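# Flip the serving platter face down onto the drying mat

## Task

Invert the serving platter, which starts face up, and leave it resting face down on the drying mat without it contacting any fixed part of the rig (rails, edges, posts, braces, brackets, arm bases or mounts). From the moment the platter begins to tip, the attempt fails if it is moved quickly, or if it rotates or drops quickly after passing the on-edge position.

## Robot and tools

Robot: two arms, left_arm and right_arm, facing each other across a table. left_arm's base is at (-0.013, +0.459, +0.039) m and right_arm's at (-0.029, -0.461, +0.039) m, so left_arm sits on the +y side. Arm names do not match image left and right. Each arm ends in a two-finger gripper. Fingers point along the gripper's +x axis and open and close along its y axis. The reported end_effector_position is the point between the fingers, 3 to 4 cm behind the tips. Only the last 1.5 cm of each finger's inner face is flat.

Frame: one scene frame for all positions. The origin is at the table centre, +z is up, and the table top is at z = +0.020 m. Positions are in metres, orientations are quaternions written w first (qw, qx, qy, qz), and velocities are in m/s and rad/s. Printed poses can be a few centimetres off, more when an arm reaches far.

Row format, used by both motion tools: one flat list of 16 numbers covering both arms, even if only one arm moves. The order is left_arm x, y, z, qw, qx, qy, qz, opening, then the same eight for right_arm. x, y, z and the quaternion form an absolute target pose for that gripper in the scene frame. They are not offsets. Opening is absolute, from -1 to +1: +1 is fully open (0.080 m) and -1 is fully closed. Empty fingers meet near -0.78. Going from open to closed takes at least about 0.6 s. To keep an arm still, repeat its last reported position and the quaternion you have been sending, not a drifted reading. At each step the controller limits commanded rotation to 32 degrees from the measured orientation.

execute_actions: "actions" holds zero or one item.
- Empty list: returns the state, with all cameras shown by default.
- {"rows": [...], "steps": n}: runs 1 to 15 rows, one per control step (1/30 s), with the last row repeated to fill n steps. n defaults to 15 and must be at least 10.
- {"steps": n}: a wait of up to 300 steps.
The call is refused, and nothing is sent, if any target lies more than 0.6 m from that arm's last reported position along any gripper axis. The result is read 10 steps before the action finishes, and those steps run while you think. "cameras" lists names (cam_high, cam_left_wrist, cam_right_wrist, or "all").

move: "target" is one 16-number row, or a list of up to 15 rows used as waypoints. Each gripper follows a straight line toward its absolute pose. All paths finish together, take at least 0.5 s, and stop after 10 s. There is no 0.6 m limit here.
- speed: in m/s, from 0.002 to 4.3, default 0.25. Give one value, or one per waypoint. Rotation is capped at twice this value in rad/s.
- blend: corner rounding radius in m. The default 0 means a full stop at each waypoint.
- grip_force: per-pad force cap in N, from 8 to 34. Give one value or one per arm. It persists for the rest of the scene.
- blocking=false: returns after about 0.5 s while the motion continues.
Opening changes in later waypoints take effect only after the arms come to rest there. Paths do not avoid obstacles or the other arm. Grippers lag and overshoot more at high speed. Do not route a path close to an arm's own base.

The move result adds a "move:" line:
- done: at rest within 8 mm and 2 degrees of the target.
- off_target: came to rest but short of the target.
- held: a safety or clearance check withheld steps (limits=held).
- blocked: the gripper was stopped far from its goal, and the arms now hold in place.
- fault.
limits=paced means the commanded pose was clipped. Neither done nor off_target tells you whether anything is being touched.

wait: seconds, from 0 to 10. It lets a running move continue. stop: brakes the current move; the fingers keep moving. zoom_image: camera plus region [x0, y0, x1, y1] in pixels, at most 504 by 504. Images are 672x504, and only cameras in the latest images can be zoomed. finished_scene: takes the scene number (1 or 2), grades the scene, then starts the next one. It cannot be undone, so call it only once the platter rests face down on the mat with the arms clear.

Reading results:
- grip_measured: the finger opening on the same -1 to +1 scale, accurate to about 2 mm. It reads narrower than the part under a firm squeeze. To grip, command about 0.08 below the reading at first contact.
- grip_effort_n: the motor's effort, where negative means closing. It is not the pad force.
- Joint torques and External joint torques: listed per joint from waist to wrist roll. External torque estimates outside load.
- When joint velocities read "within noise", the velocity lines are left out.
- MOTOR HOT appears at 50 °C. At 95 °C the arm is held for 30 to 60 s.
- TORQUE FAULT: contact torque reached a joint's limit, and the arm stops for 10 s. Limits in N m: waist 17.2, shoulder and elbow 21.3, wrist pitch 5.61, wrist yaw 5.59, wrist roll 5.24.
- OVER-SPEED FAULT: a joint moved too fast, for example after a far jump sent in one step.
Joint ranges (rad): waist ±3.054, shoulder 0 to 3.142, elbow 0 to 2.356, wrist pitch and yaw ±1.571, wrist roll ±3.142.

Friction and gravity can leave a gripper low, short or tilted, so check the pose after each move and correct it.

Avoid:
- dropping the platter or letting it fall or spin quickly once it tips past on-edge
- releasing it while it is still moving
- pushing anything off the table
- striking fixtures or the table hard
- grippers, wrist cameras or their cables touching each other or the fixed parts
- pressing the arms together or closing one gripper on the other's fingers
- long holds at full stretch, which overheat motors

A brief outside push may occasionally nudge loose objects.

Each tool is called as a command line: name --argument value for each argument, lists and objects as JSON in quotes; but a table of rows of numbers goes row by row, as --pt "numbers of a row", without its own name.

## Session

execute_actions --actions '[]'

zoom_image --camera "cam_high" --region '[100, 120, 520, 435]'

Scene clock: 0.00 s.
left_arm: end_effector_position=(-0.0556, +0.2940, +0.1991) grip_measured=+1.000 grip_effort_n=n/a end_effector_quat_wxyz=(+0.347, +0.491, +0.218, -0.769) | right_arm: end_effector_position=(-0.0617, -0.2116, +0.2977) grip_measured=+1.000 grip_effort_n=n/a end_effector_quat_wxyz=(+0.314, -0.051, +0.413, +0.853)
Joint positions: left_arm=[-0.03 0.86 0.846 -1.214 0.277 0.667 0.08] | right_arm=[-0.479 1.217 1.077 -1.192 -1.207 -0.514 0.08]
Joint velocities: within noise
Joint torques (N m): no reading
External joint torques (N m): no reading
Motor temperatures (°C): left_arm=[29 31 26 25 25 30] | right_arm=[27 30 28 30 30 26]
Heat: left arm: hottest shoulder 31 °C (+0.0 °C/min); right arm: hottest shoulder 30 °C (+0.0 °C/min).
Hand target: left_arm -0.0556, +0.2940, +0.1993; -0.348, -0.490, -0.218, +0.769 | right_arm -0.0618, -0.2117, +0.2980; +0.313, -0.050, +0.413, +0.854

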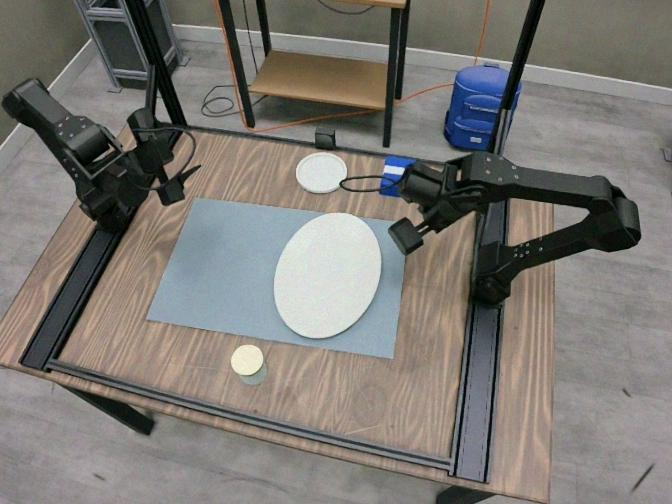

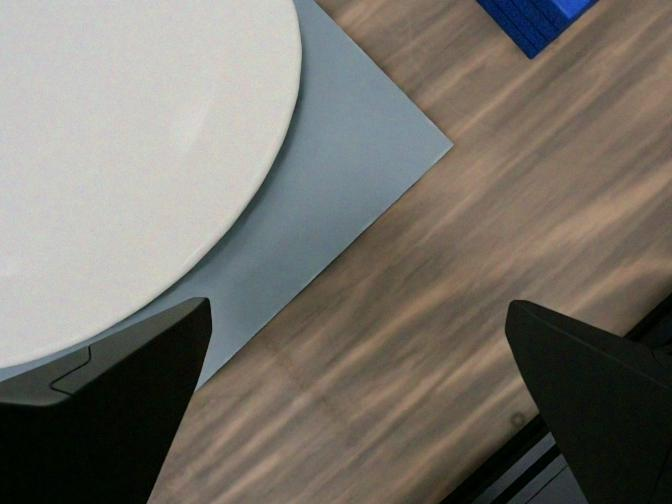

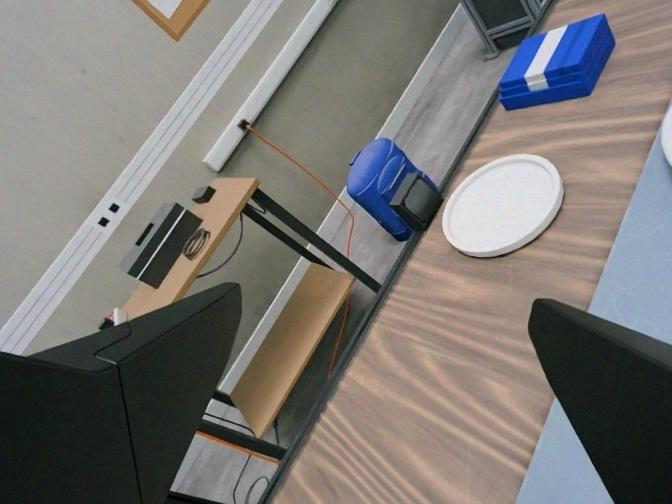

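Scaled by 1.200 from the camera's 672x504 image, which has a finer 960x720 frame.

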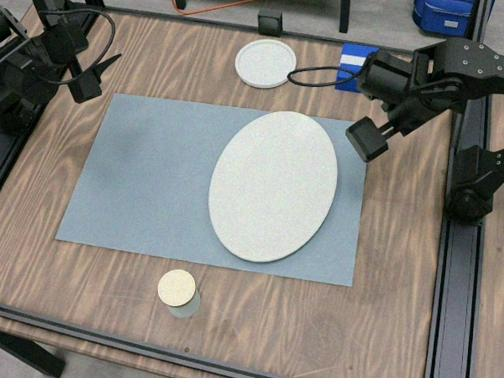

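move --target '[0.2214,0.2682,0.4005,0.639,0.287,0.115,-0.704,1,0.085,-0.17,0.17,0.6533,0.2706,0.6533,0.2706,0.1]' --speed 0.35 --cameras '["all"]'

Scene clock: 7.07 s.
left_arm: end_effector_position=(+0.2189, +0.2688, +0.4002) grip_measured=+1.000 grip_effort_n=-0.2 end_effector_quat_wxyz=(+0.639, +0.290, +0.115, -0.703) | right_arm: end_effector_position=(+0.0831, -0.1734, +0.1665) grip_measured=+0.103 grip_effort_n=-18.4 end_effector_quat_wxyz=(+0.651, +0.268, +0.657, +0.269)
Joint positions: left_arm=[1.283 1.532 1.884 -1.567 0.937 1.393 0.08] | right_arm=[-0.573 1.21 0.713 -0.38 -0.388 1.155 0.04]
Joint torques (N m): left_arm=[0.13 -3.61 7.33 0.54 0.84 -0.02] | right_arm=[0.19 -3.92 7.07 1.31 0.1 0.09]
External joint torques (N m): left_arm=[0.13 1.37 2.04 -0.26 0.32 -0.01] | right_arm=[0.17 -0.07 0.54 0.02 0.26 0.13]
Heat: left arm: hottest shoulder 31 °C (+0.0 °C/min); right arm: hottest shoulder 31 °C (+8.5 °C/min).
Hand target: left_arm +0.2213, +0.2682, +0.4005; +0.639, +0.287, +0.115, -0.704 | right_arm +0.0850, -0.1701, +0.1700; +0.653, +0.271, +0.653, +0.271
Off the commanded pose: left_arm 0.003 m, 0 deg | right_arm 0.005 m, 1 deg.
Kept back: nothing.
move: done

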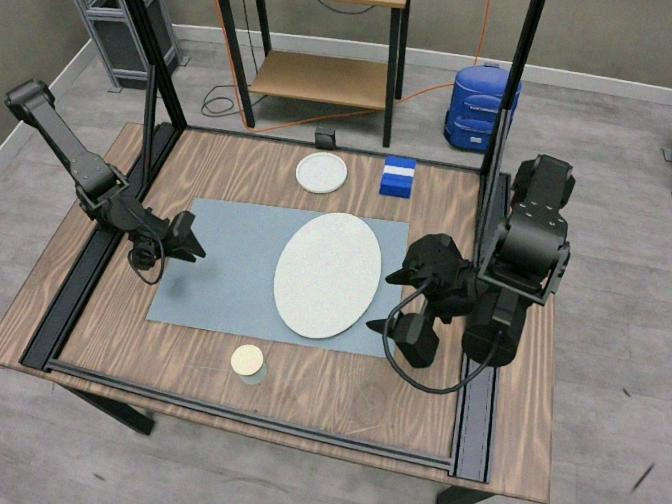

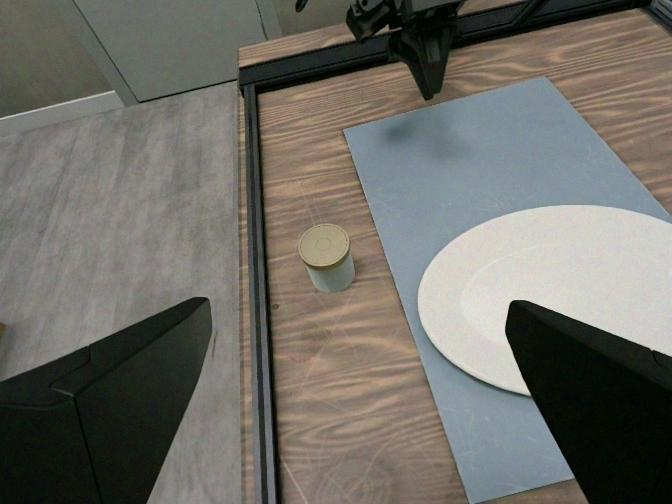

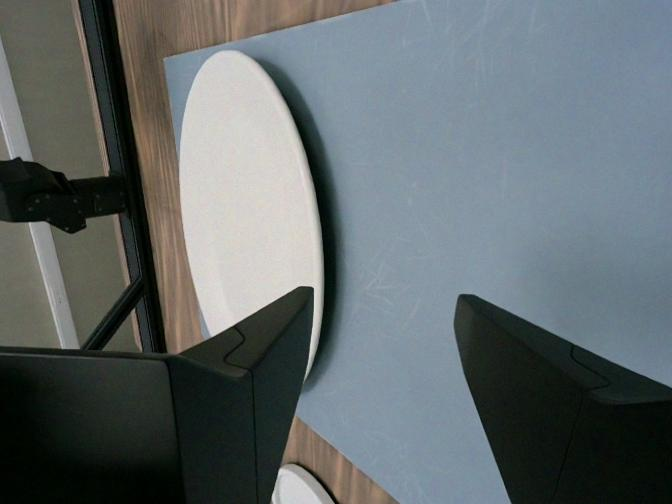

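move --target '[0.2214,0.2682,0.4005,0.639,0.287,0.115,-0.704,1,0.09,-0.115,0.095,0.6533,0.2706,0.6533,0.2706,0.1]' --speed 0.2 --cameras '["all"]'

Scene clock: 8.90 s.
left_arm: end_effector_position=(+0.2190, +0.2688, +0.4002) grip_measured=+1.000 grip_effort_n=-0.2 end_effector_quat_wxyz=(+0.639, +0.290, +0.115, -0.703) | right_arm: end_effector_position=(+0.0905, -0.1146, +0.0990) grip_measured=+0.103 grip_effort_n=-17.9 end_effector_quat_wxyz=(+0.652, +0.272, +0.652, +0.275)
Joint positions: left_arm=[1.283 1.532 1.884 -1.567 0.937 1.392 0.08] | right_arm=[-0.481 1.572 0.684 0.055 -0.327 1.229 0.04]
Joint torques (N m): left_arm=[0.13 -3.64 7.32 0.53 0.85 -0.02] | right_arm=[0.2 -5.83 4.54 1.4 0.15 0.06]
External joint torques (N m): left_arm=[0.13 1.3 2.09 -0.25 0.33 -0.01] | right_arm=[0.21 -0.08 -1.16 0.05 0.27 0.1]
Heat: left arm: hottest shoulder 31 °C (+0.0 °C/min); right arm: hottest shoulder 31 °C (+6.7 °C/min).
Hand target: left_arm +0.2213, +0.2682, +0.4006; +0.639, +0.287, +0.115, -0.704 | right_arm +0.0900, -0.1150, +0.0951; +0.653, +0.271, +0.653, +0.271
Off the commanded pose: left_arm 0.002 m, 0 deg | right_arm 0.004 m, 1 deg.
Kept back: nothing.
move: done

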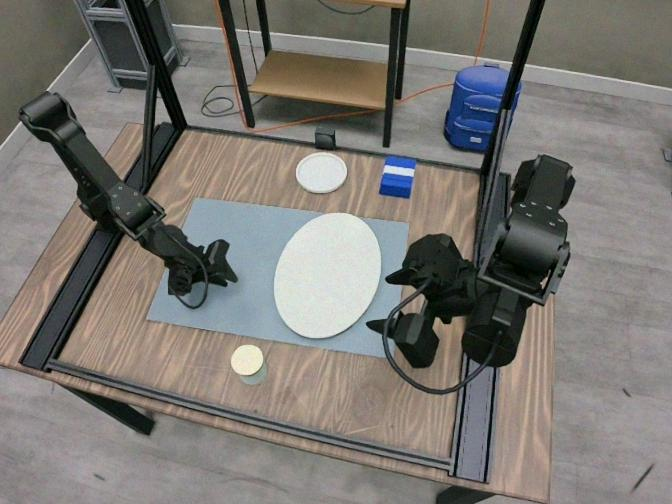

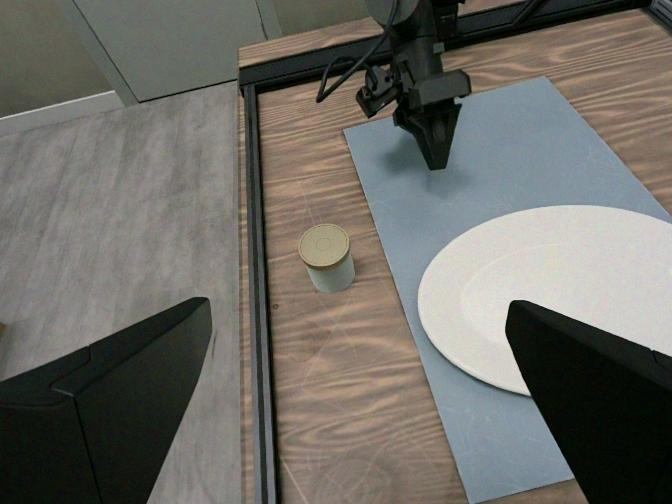

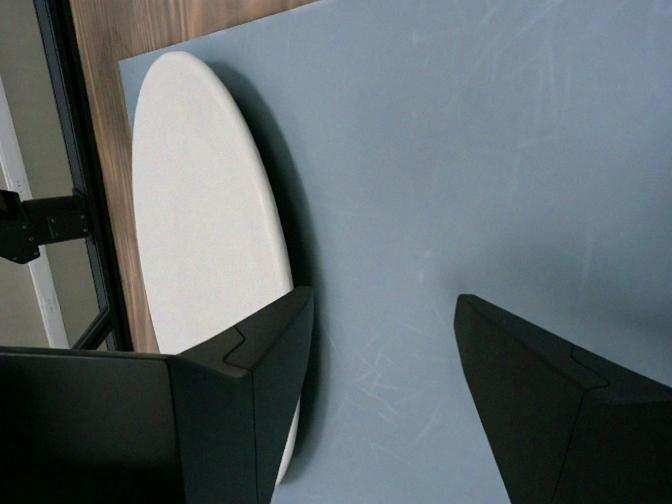

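move --target '[0.2214,0.2682,0.4005,0.639,0.287,0.115,-0.704,1,0.10,-0.105,0.083,0.6382,0.2361,0.6666,0.3044,0.1]' --speed 0.1 --cameras '["all"]'

Scene clock: 13.40 s.
left_arm: end_effector_position=(+0.2190, +0.2688, +0.4002) grip_measured=+1.000 grip_effort_n=-0.2 end_effector_quat_wxyz=(+0.639, +0.290, +0.115, -0.703) | right_arm: end_effector_position=(+0.0981, -0.1078, +0.0821) grip_measured=+0.103 grip_effort_n=-17.9 end_effector_quat_wxyz=(+0.640, +0.236, +0.666, +0.302)
Joint positions: left_arm=[1.283 1.532 1.884 -1.567 0.937 1.392 0.08] | right_arm=[-0.523 1.679 0.733 0.058 -0.414 1.111 0.04]
Joint torques (N m): left_arm=[0.13 -3.65 7.31 0.53 0.86 -0.02] | right_arm=[-0.34 -6.36 5.64 0.97 -0.33 -0.12]
External joint torques (N m): left_arm=[0.13 1.4 2.01 -0.26 0.33 -0.02] | right_arm=[-0.35 -0.01 0.15 -0.33 -0.16 -0.08]
Heat: left arm: hottest shoulder 32 °C (+4.5 °C/min); right arm: hottest shoulder 31 °C (+4.5 °C/min).
Hand target: left_arm +0.2213, +0.2682, +0.4006; +0.639, +0.287, +0.115, -0.704 | right_arm +0.0999, -0.1051, +0.0829; +0.638, +0.236, +0.667, +0.304
Off the commanded pose: left_arm 0.002 m, 0 deg | right_arm 0.003 m, 0 deg.
Kept back: nothing.
move: done

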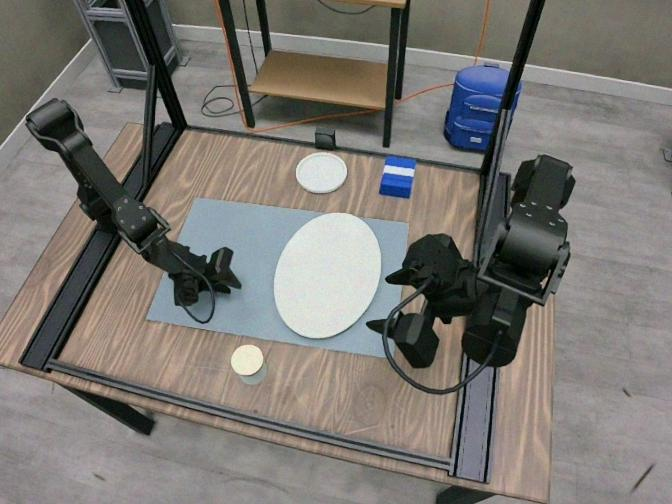

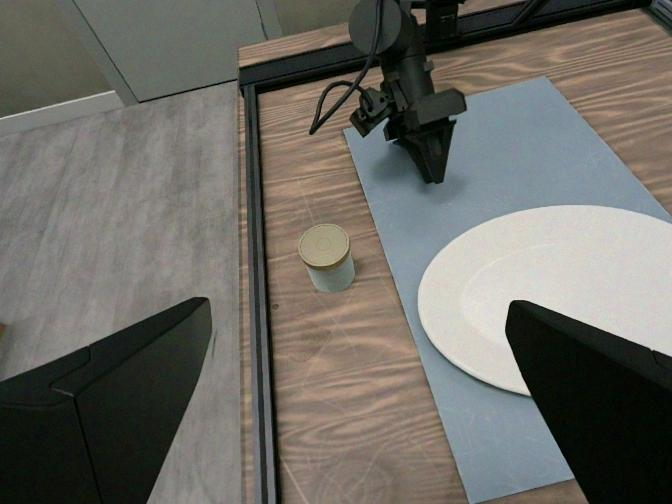

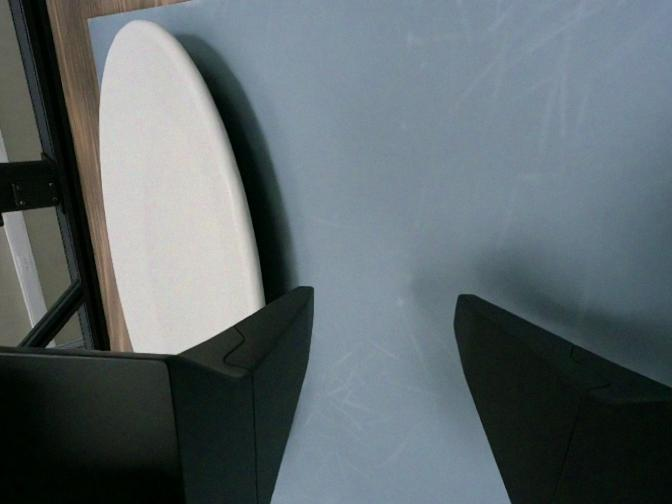

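move --target '[0.2214,0.2682,0.4005,0.639,0.287,0.115,-0.704,1,0.045,-0.115,0.083,0.6435,0.2476,0.6623,0.2932,0.1]' --speed 0.1 --cameras '["all"]'

Scene clock: 22.83 s.
left_arm: end_effector_position=(+0.2190, +0.2688, +0.4002) grip_measured=+1.000 grip_effort_n=-0.2 end_effector_quat_wxyz=(+0.639, +0.290, +0.115, -0.703) | right_arm: end_effector_position=(+0.0459, -0.1125, +0.0834) grip_measured=+0.103 grip_effort_n=-17.9 end_effector_quat_wxyz=(+0.642, +0.246, +0.664, +0.295)
Joint positions: left_arm=[1.283 1.532 1.884 -1.567 0.937 1.392 0.08] | right_arm=[-0.346 1.575 0.611 0.136 -0.284 1.278 0.04]
Joint torques (N m): left_arm=[0.13 -3.65 7.31 0.53 0.85 -0.02] | right_arm=[0.04 -7.71 3.17 1.44 0.13 0.09]
External joint torques (N m): left_arm=[0.12 1.29 2.07 -0.25 0.33 -0.01] | right_arm=[0 -2.12 -2.38 0.05 0.23 0.13]
Heat: left arm: hottest shoulder 32 °C (+2.6 °C/min); right arm: hottest shoulder 33 °C (+7.9 °C/min).
Hand target: left_arm +0.2213, +0.2682, +0.4006; +0.639, +0.287, +0.115, -0.704 | right_arm +0.0450, -0.1150, +0.0829; +0.643, +0.248, +0.662, +0.293
Off the commanded pose: left_arm 0.002 m, 0 deg | right_arm 0.003 m, 0 deg.
Kept back: nothing.
move: done

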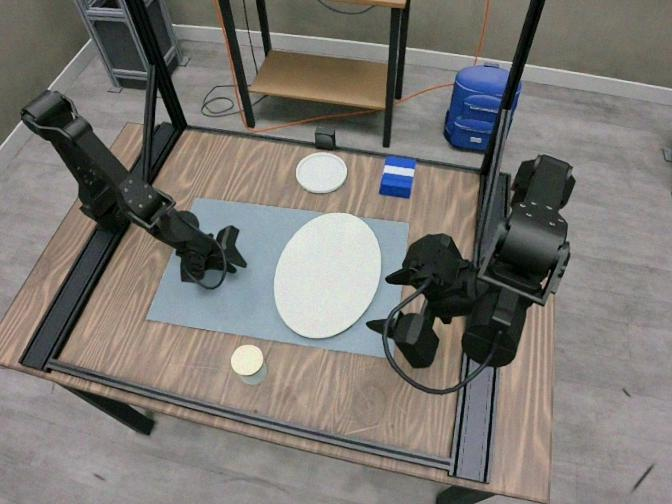

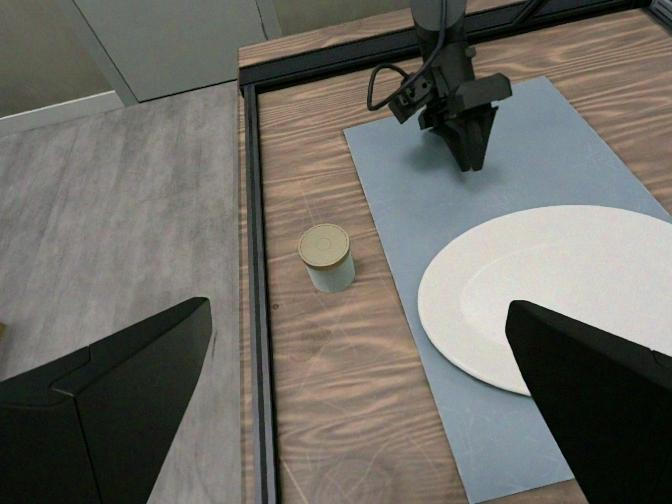

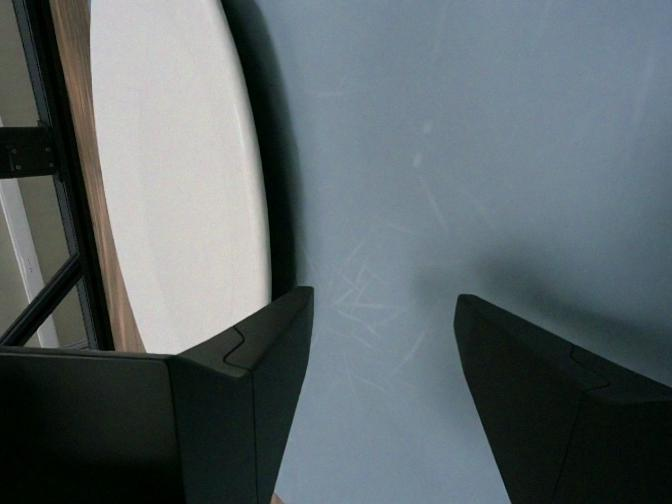

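move --target '[0.2214,0.2682,0.4005,0.639,0.287,0.115,-0.704,1,0.038,-0.085,0.072,0.6435,0.2476,0.6623,0.2932,0.1]' --speed 0.06 --cameras '["cam_high","cam_right_wrist"]'

Scene clock: 24.23 s.
left_arm: end_effector_position=(+0.2190, +0.2688, +0.4002) grip_measured=+1.000 grip_effort_n=-0.2 end_effector_quat_wxyz=(+0.639, +0.290, +0.115, -0.703) | right_arm: end_effector_position=(+0.0371, -0.0892, +0.0710) grip_measured=+0.103 grip_effort_n=-17.9 end_effector_quat_wxyz=(+0.642, +0.245, +0.665, +0.292)
Joint positions: left_arm=[1.283 1.532 1.884 -1.567 0.937 1.392 0.08] | right_arm=[-0.288 1.687 0.667 0.198 -0.244 1.322 0.04]
Joint torques (N m): left_arm=[0.14 -3.65 7.31 0.53 0.85 -0.03] | right_arm=[0.08 -6.24 5.53 1.41 0.12 0.1]
External joint torques (N m): left_arm=[0.15 1.4 2.04 -0.24 0.32 -0.02] | right_arm=[0.07 0.03 0.21 0.02 0.2 0.14]
Heat: left arm: hottest shoulder 32 °C (+2.5 °C/min); right arm: hottest shoulder 33 °C (+7.4 °C/min).
Hand target: left_arm +0.2213, +0.2682, +0.4006; +0.639, +0.287, +0.115, -0.704 | right_arm +0.0380, -0.0851, +0.0720; +0.643, +0.248, +0.662, +0.293
Off the commanded pose: left_arm 0.002 m, 0 deg | right_arm 0.004 m, 0 deg.
Kept back: nothing.
move: done
Images, in order (width x height): cam_high 672x504, cam_right_wrist 672x504.

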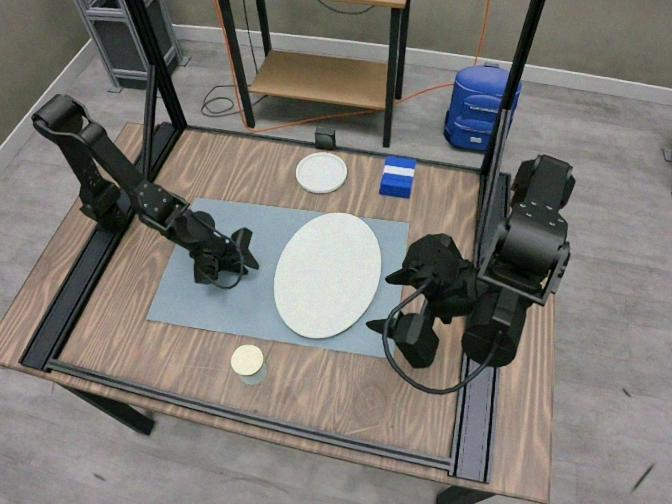

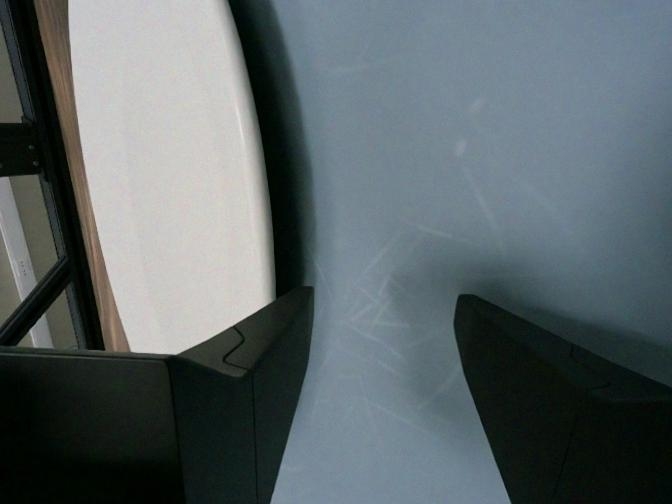

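move --target '[0.2214,0.2682,0.4005,0.639,0.287,0.115,-0.704,1,0.036,-0.053,0.073,0.6435,0.2476,0.6623,0.2932,0.1]' --speed 0.06 --cameras '["cam_high","cam_right_wrist"]'

Scene clock: 25.47 s.
left_arm: end_effector_position=(+0.2190, +0.2688, +0.4002) grip_measured=+1.000 grip_effort_n=-0.2 end_effector_quat_wxyz=(+0.639, +0.290, +0.115, -0.703) | right_arm: end_effector_position=(+0.0355, -0.0561, +0.0736) grip_measured=+0.103 grip_effort_n=-17.9 end_effector_quat_wxyz=(+0.642, +0.247, +0.663, +0.295)
Joint positions: left_arm=[1.283 1.532 1.884 -1.567 0.937 1.392 0.08] | right_arm=[-0.254 1.783 0.793 0.181 -0.221 1.348 0.04]
Joint torques (N m): left_arm=[0.13 -3.65 7.31 0.53 0.85 -0.02] | right_arm=[0.27 -6.95 5.72 1.07 0.19 0.07]
External joint torques (N m): left_arm=[0.13 1.3 2.05 -0.27 0.33 -0.01] | right_arm=[0.26 0.18 0.24 -0.34 0.26 0.1]
Heat: left arm: hottest shoulder 32 °C (+2.4 °C/min); right arm: hottest shoulder 33 °C (+7.1 °C/min).
Hand target: left_arm +0.2213, +0.2682, +0.4006; +0.639, +0.287, +0.115, -0.704 | right_arm +0.0360, -0.0530, +0.0730; +0.643, +0.248, +0.662, +0.293
Off the commanded pose: left_arm 0.002 m, 0 deg | right_arm 0.003 m, 0 deg.
Kept back: nothing.
move: done
Images, in order (width x height): cam_high 672x504, cam_right_wrist 672x504.

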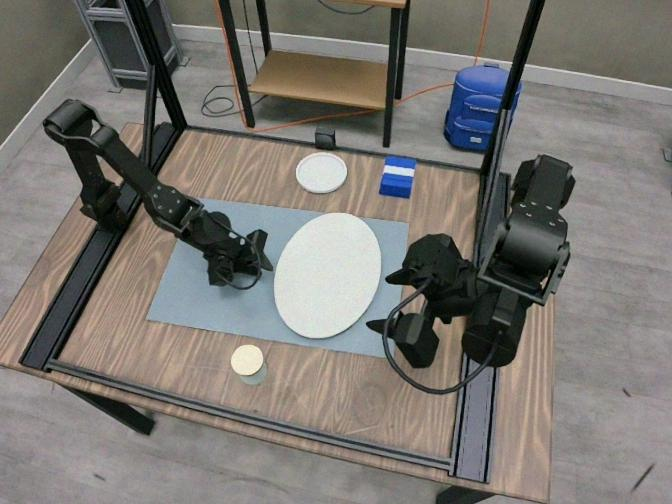

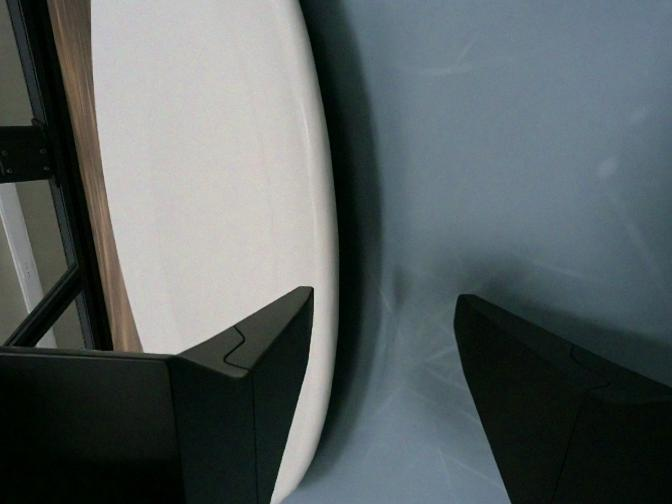

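move --target '[0.2214,0.2682,0.4005,0.639,0.287,0.115,-0.704,1,0.036,-0.035,0.069,0.6435,0.2476,0.6623,0.2932,0.1]' --speed 0.05 --cameras '["cam_high","cam_right_wrist"]'

Scene clock: 26.67 s.
left_arm: end_effector_position=(+0.2190, +0.2688, +0.4002) grip_measured=+1.000 grip_effort_n=-0.2 end_effector_quat_wxyz=(+0.639, +0.290, +0.115, -0.703) | right_arm: end_effector_position=(+0.0357, -0.0382, +0.0698) grip_measured=+0.103 grip_effort_n=-17.9 end_effector_quat_wxyz=(+0.642, +0.247, +0.663, +0.295)
Joint positions: left_arm=[1.283 1.532 1.884 -1.567 0.937 1.392 0.08] | right_arm=[-0.242 1.85 0.862 0.181 -0.212 1.357 0.04]
Joint torques (N m): left_arm=[0.13 -3.65 7.31 0.53 0.85 -0.03] | right_arm=[0.17 -7.66 5.79 1.04 0.19 0.07]
External joint torques (N m): left_arm=[0.15 1.2 2.12 -0.25 0.33 -0.02] | right_arm=[0.14 -0.06 0.33 -0.36 0.27 0.11]
Heat: left arm: hottest shoulder 32 °C (+2.2 °C/min); right arm: hottest shoulder 33 °C (+6.8 °C/min).
Hand target: left_arm +0.2213, +0.2682, +0.4006; +0.639, +0.287, +0.115, -0.704 | right_arm +0.0360, -0.0351, +0.0690; +0.643, +0.248, +0.662, +0.293
Off the commanded pose: left_arm 0.002 m, 0 deg | right_arm 0.003 m, 0 deg.
Kept back: nothing.
move: done
Images, in order (width x height): cam_high 672x504, cam_right_wrist 672x504.

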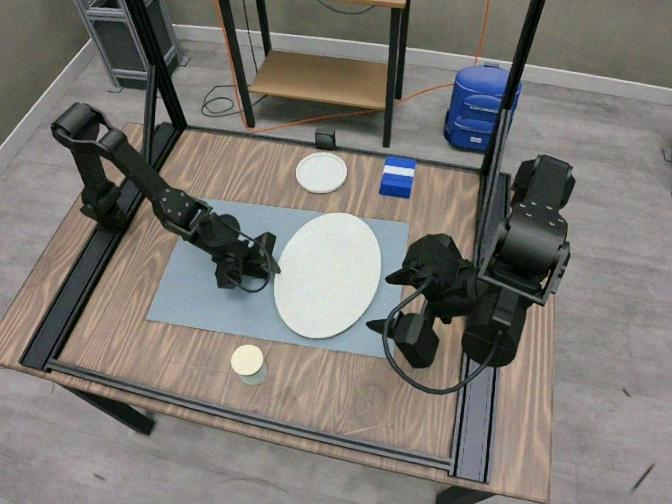

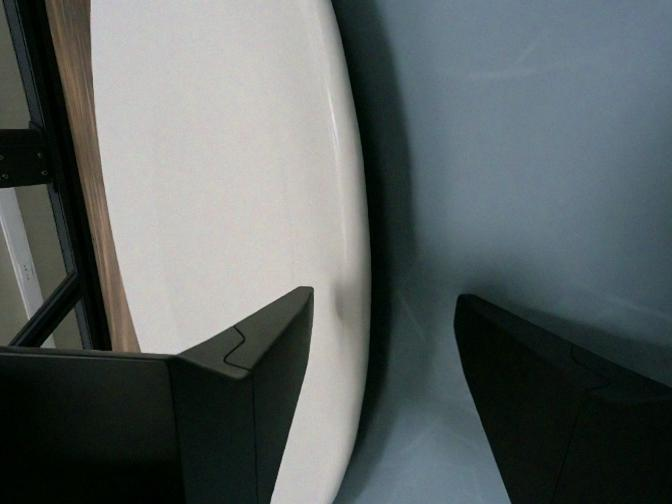

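move --target '[0.2214,0.2682,0.4005,0.639,0.287,0.115,-0.704,1,0.034,-0.015,0.067,0.6435,0.2476,0.6623,0.2932,0.1]' --speed 0.05 --cameras '["cam_right_wrist"]'

Scene clock: 28.40 s.
left_arm: end_effector_position=(+0.2190, +0.2688, +0.4002) grip_measured=+1.000 grip_effort_n=-0.2 end_effector_quat_wxyz=(+0.639, +0.290, +0.115, -0.703) | right_arm: end_effector_position=(+0.0342, -0.0180, +0.0695) grip_measured=+0.103 grip_effort_n=-17.9 end_effector_quat_wxyz=(+0.642, +0.248, +0.662, +0.296)
Joint positions: left_arm=[1.283 1.532 1.884 -1.567 0.937 1.392 0.08] | right_arm=[-0.224 1.91 0.943 0.166 -0.2 1.37 0.04]
Joint torques (N m): left_arm=[0.14 -3.65 7.31 0.53 0.85 -0.02] | right_arm=[0.15 -7.83 5.61 1.07 0.21 0.08]
External joint torques (N m): left_arm=[0.13 1.3 2.09 -0.24 0.33 -0.01] | right_arm=[0.07 0.28 0.12 -0.32 0.28 0.12]
Heat: left arm: hottest shoulder 32 °C (+2.1 °C/min); right arm: hottest shoulder 33 °C (+6.3 °C/min).
Hand target: left_arm +0.2213, +0.2682, +0.4006; +0.639, +0.287, +0.115, -0.704 | right_arm +0.0339, -0.0151, +0.0670; +0.643, +0.248, +0.662, +0.293
Off the commanded pose: left_arm 0.002 m, 0 deg | right_arm 0.004 m, 0 deg.
Kept back: nothing.
move: done
Images, in order (width x height): cam_right_wrist 672x504.

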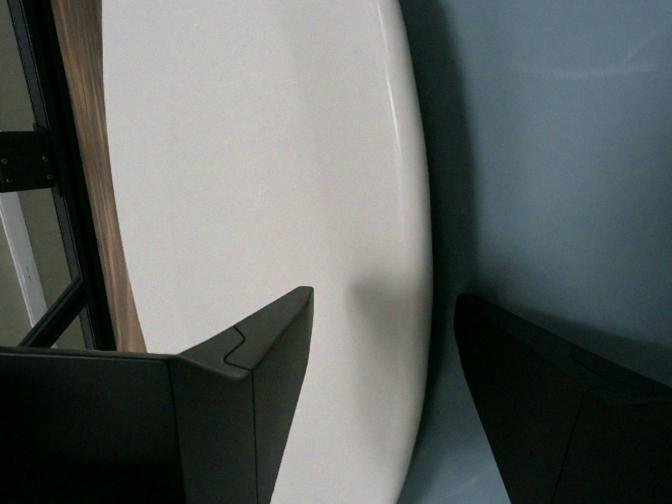

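move --target '[0.2214,0.2682,0.4005,0.639,0.287,0.115,-0.704,1,0.033,0.005,0.063,0.6435,0.2476,0.6623,0.2932,0.1]' --speed 0.05 --cameras '["cam_right_wrist"]'

Scene clock: 29.43 s.
left_arm: end_effector_position=(+0.2190, +0.2688, +0.4002) grip_measured=+1.000 grip_effort_n=-0.2 end_effector_quat_wxyz=(+0.639, +0.290, +0.115, -0.703) | right_arm: end_effector_position=(+0.0341, -0.0028, +0.0680) grip_measured=+0.103 grip_effort_n=-17.9 end_effector_quat_wxyz=(+0.642, +0.248, +0.664, +0.293)
Joint positions: left_arm=[1.283 1.532 1.884 -1.567 0.937 1.392 0.08] | right_arm=[-0.215 1.96 1.013 0.141 -0.192 1.38 0.04]
Joint torques (N m): left_arm=[0.13 -3.65 7.32 0.53 0.85 -0.02] | right_arm=[0.58 -6.01 6.95 1.81 0.26 0.11]
External joint torques (N m): left_arm=[0.14 1.26 2.11 -0.24 0.33 -0.01] | right_arm=[0.55 2.5 1.37 0.41 0.32 0.15]
Heat: left arm: hottest shoulder 32 °C (+2.0 °C/min); right arm: hottest shoulder 33 °C (+6.1 °C/min).
Hand target: left_arm +0.2213, +0.2682, +0.4006; +0.639, +0.287, +0.115, -0.704 | right_arm +0.0329, +0.0045, +0.0629; +0.644, +0.248, +0.662, +0.293
Off the commanded pose: left_arm 0.002 m, 0 deg | right_arm 0.009 m, 0 deg.
Kept back: nothing.
move: off_target (right_arm)
Images, in order (width x height): cam_right_wrist 672x504.

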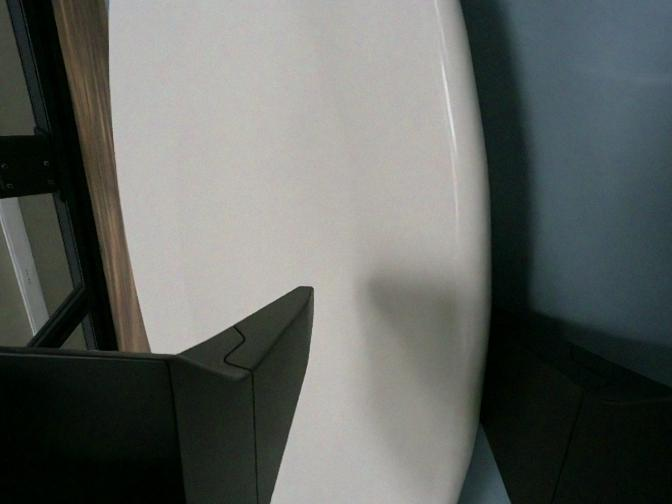

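move --pt "0.2214 0.2682 0.4005 0.639 0.287 0.115 -0.704 1 0.033 0.01 0.10 0.6435 0.2476 0.6623 0.2932 0.1" --pt "0.2214 0.2682 0.4005 0.639 0.287 0.115 -0.704 1 0.031 0.028 0.14 0.6435 0.2476 0.6623 0.2932 0.1" --speed 0.06 --blend 0.01 --cameras '["all"]'

Scene clock: 32.37 s.
left_arm: end_effector_position=(+0.2190, +0.2688, +0.4002) grip_measured=+1.000 grip_effort_n=-0.2 end_effector_quat_wxyz=(+0.639, +0.290, +0.115, -0.703) | right_arm: end_effector_position=(+0.0356, +0.0079, +0.1077) grip_measured=+0.103 grip_effort_n=-17.9 end_effector_quat_wxyz=(+0.653, +0.222, +0.677, +0.255)
Joint positions: left_arm=[1.283 1.532 1.884 -1.567 0.937 1.392 0.08] | right_arm=[-0.206 1.928 1.223 -0.194 -0.167 1.389 0.04]
Joint torques (N m): left_arm=[0.13 -3.65 7.31 0.53 0.85 -0.02] | right_arm=[1.28 -13.55 9.97 2.72 -0.19 0.2]
External joint torques (N m): left_arm=[0.13 1.34 2.04 -0.26 0.33 -0.01] | right_arm=[1.32 -4.58 3.71 1.41 -0.14 0.24]
Motor temperatures (°C): left_arm=[28 32 29 25 26 30] | right_arm=[27 34 33 33 30 26]
Heat: left arm: hottest shoulder 32 °C (+1.9 °C/min); right arm: hottest shoulder 34 °C (+7.4 °C/min).
Hand target: left_arm +0.2213, +0.2682, +0.4006; +0.639, +0.287, +0.115, -0.704 | right_arm +0.0306, +0.0258, +0.1406; +0.643, +0.248, +0.663, +0.293
Off the commanded pose: left_arm 0.002 m, 0 deg | right_arm 0.038 m, 6 deg.
Kept back: nothing.
move: off_target (right_arm)

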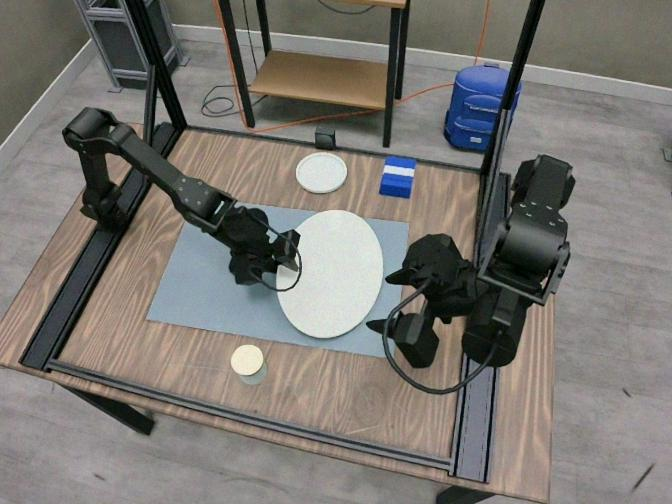

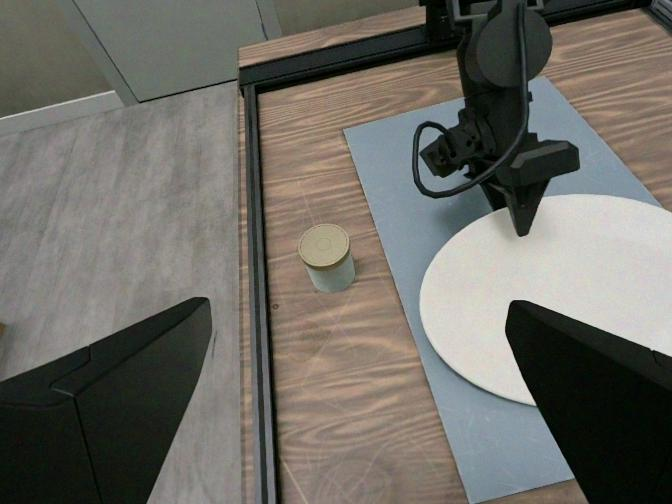

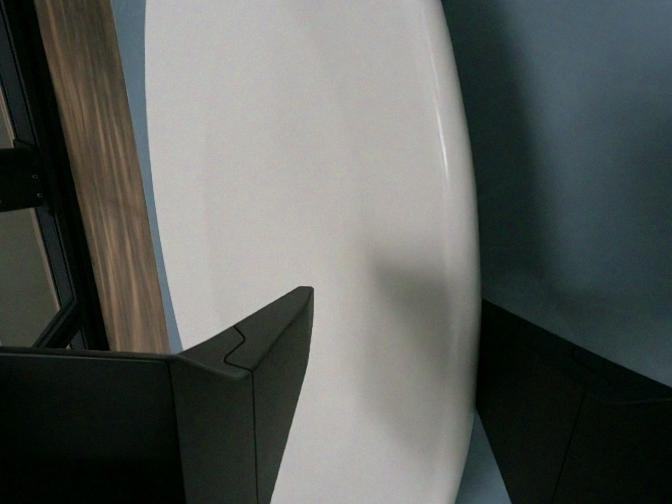

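move --target '[0.2214,0.2682,0.4005,0.639,0.287,0.115,-0.704,1,0.033,0.035,0.165,0.6435,0.2476,0.6623,0.2932,0.1]' --speed 0.05 --cameras '["all"]'

Scene clock: 33.53 s.
left_arm: end_effector_position=(+0.2190, +0.2688, +0.4002) grip_measured=+1.000 grip_effort_n=-0.2 end_effector_quat_wxyz=(+0.639, +0.290, +0.115, -0.703) | right_arm: end_effector_position=(+0.0363, +0.0185, +0.1352) grip_measured=+0.103 grip_effort_n=-17.9 end_effector_quat_wxyz=(+0.653, +0.225, +0.675, +0.260)
Joint positions: left_arm=[1.283 1.532 1.884 -1.567 0.937 1.392 0.08] | right_arm=[-0.203 1.919 1.322 -0.29 -0.167 1.389 0.04]
Joint torques (N m): left_arm=[0.13 -3.64 7.31 0.53 0.85 -0.02] | right_arm=[0.77 -13.47 10.07 2.35 -0.23 0.17]
External joint torques (N m): left_arm=[0.13 1.32 2.05 -0.26 0.32 -0.01] | right_arm=[0.76 -4.44 3.67 1.05 -0.18 0.2]
Heat: left arm: hottest shoulder 32 °C (+1.8 °C/min); right arm: hottest shoulder 35 °C (+8.9 °C/min).
Hand target: left_arm +0.2213, +0.2682, +0.4006; +0.639, +0.287, +0.115, -0.704 | right_arm +0.0327, +0.0332, +0.1654; +0.643, +0.248, +0.662, +0.293
Off the commanded pose: left_arm 0.002 m, 0 deg | right_arm 0.034 m, 5 deg.
Kept back: nothing.
move: off_target (right_arm)

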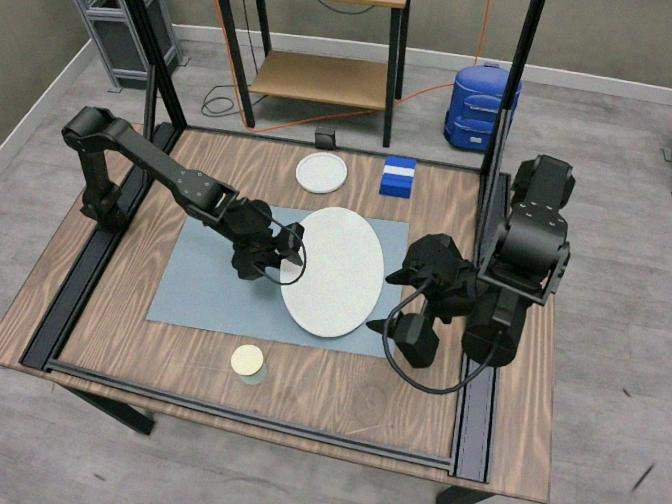

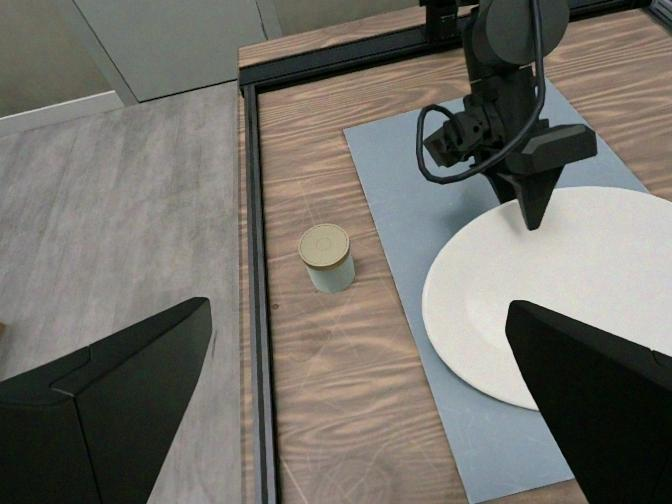

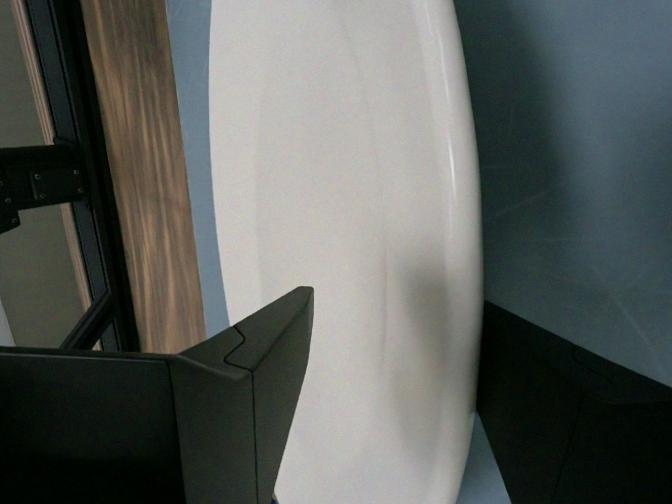

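move --target '[0.2214,0.2682,0.4005,0.639,0.287,0.115,-0.704,1,0.032,0.058,0.175,0.6435,0.2476,0.6623,0.2932,0.1]' --speed 0.05 --cameras '["all"]'

Scene clock: 34.70 s.
left_arm: end_effector_position=(+0.2190, +0.2688, +0.4002) grip_measured=+1.000 grip_effort_n=-0.2 end_effector_quat_wxyz=(+0.639, +0.290, +0.115, -0.703) | right_arm: end_effector_position=(+0.0383, +0.0408, +0.1510) grip_measured=+0.103 grip_effort_n=-17.9 end_effector_quat_wxyz=(+0.654, +0.228, +0.672, +0.263)
Joint positions: left_arm=[1.283 1.532 1.884 -1.567 0.937 1.392 0.08] | right_arm=[-0.196 1.976 1.463 -0.363 -0.157 1.396 0.04]
Joint torques (N m): left_arm=[0.14 -3.64 7.31 0.53 0.85 -0.02] | right_arm=[1.34 -12.15 10.43 2.63 -0.26 0.21]
External joint torques (N m): left_arm=[0.12 1.36 2.05 -0.25 0.33 -0.01] | right_arm=[1.37 -2.54 3.88 1.33 -0.22 0.25]
Heat: left arm: hottest shoulder 32 °C (+1.7 °C/min); right arm: hottest shoulder 35 °C (+8.6 °C/min).
Hand target: left_arm +0.2213, +0.2682, +0.4006; +0.639, +0.287, +0.115, -0.704 | right_arm +0.0317, +0.0562, +0.1754; +0.643, +0.247, +0.662, +0.293
Off the commanded pose: left_arm 0.002 m, 0 deg | right_arm 0.030 m, 4 deg.
Kept back: nothing.
move: off_target (right_arm)

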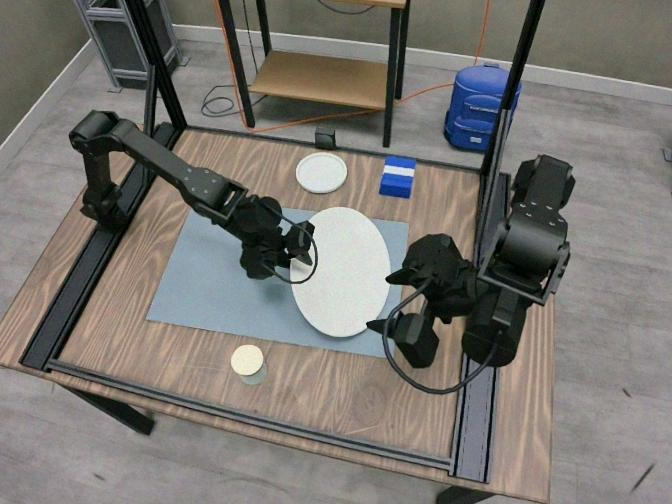

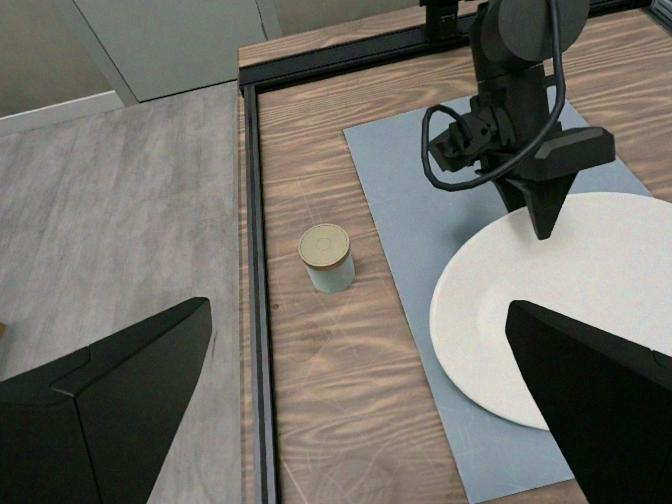

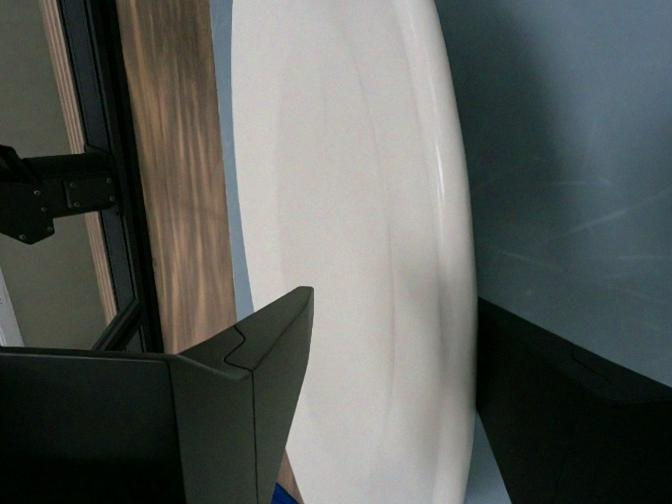

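move --pt "0.2214 0.2682 0.4005 0.639 0.287 0.115 -0.704 1 0.032 0.058 0.175 0.6435 0.2476 0.6623 0.2932 -0.2" --pt "0.2214 0.2682 0.4005 0.639 0.287 0.115 -0.704 1 0.032 0.058 0.175 0.6435 0.2476 0.6623 0.2932 -0.5" --speed 0.05 --cameras '["all"]'

Scene clock: 37.47 s.
left_arm: end_effector_position=(+0.2190, +0.2688, +0.4002) grip_measured=+1.000 grip_effort_n=-0.2 end_effector_quat_wxyz=(+0.639, +0.290, +0.115, -0.703) | right_arm: end_effector_position=(+0.0385, +0.0410, +0.1512) grip_measured=-0.494 grip_effort_n=-26.3 end_effector_quat_wxyz=(+0.654, +0.228, +0.672, +0.262)
Joint positions: left_arm=[1.283 1.532 1.884 -1.567 0.937 1.392 0.08] | right_arm=[-0.196 1.977 1.466 -0.366 -0.156 1.397 0.013]
Joint torques (N m): left_arm=[0.13 -3.64 7.31 0.53 0.85 -0.02] | right_arm=[0.95 -12.15 10.1 2.8 -0.32 0.2]
External joint torques (N m): left_arm=[0.14 1.41 2.05 -0.23 0.32 -0.01] | right_arm=[0.83 -2.53 3.53 1.48 -0.27 0.23]
Heat: left arm: hottest shoulder 33 °C (+3.2 °C/min); right arm: hottest shoulder 37 °C (+11.2 °C/min).
Hand target: left_arm +0.2213, +0.2682, +0.4006; +0.639, +0.287, +0.115, -0.704 | right_arm +0.0317, +0.0562, +0.1754; +0.643, +0.247, +0.663, +0.293
Off the commanded pose: left_arm 0.002 m, 0 deg | right_arm 0.030 m, 5 deg.
Kept back: nothing.
move: off_target (right_arm); target 2's new opening was sent with right_arm's hand 0.030 m and 5 deg from that target

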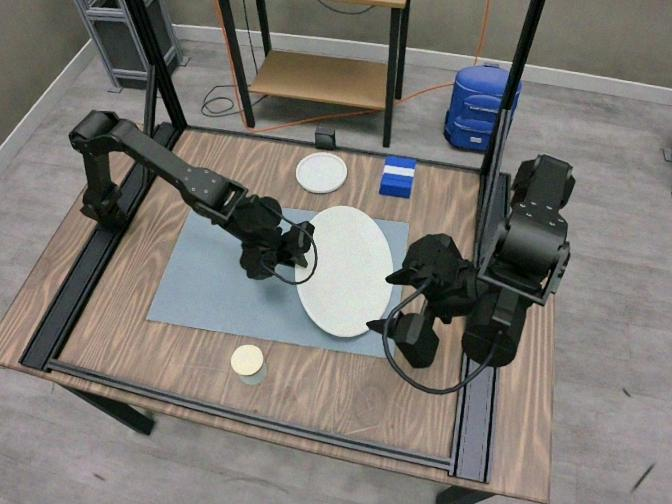

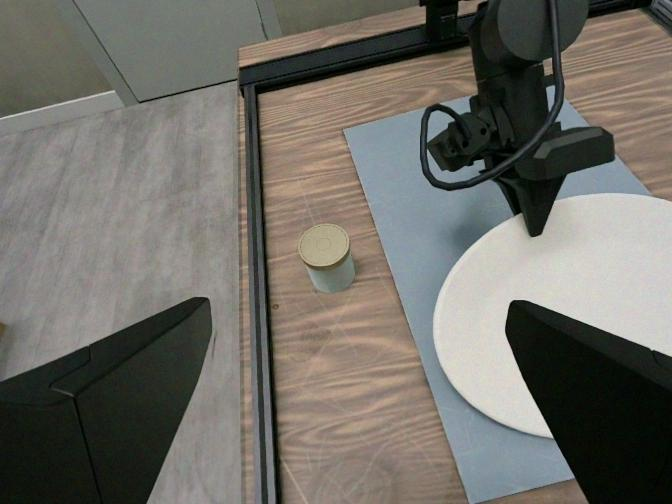

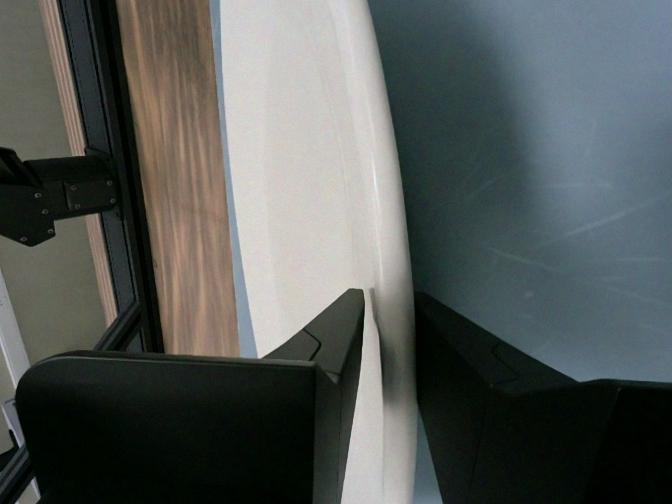

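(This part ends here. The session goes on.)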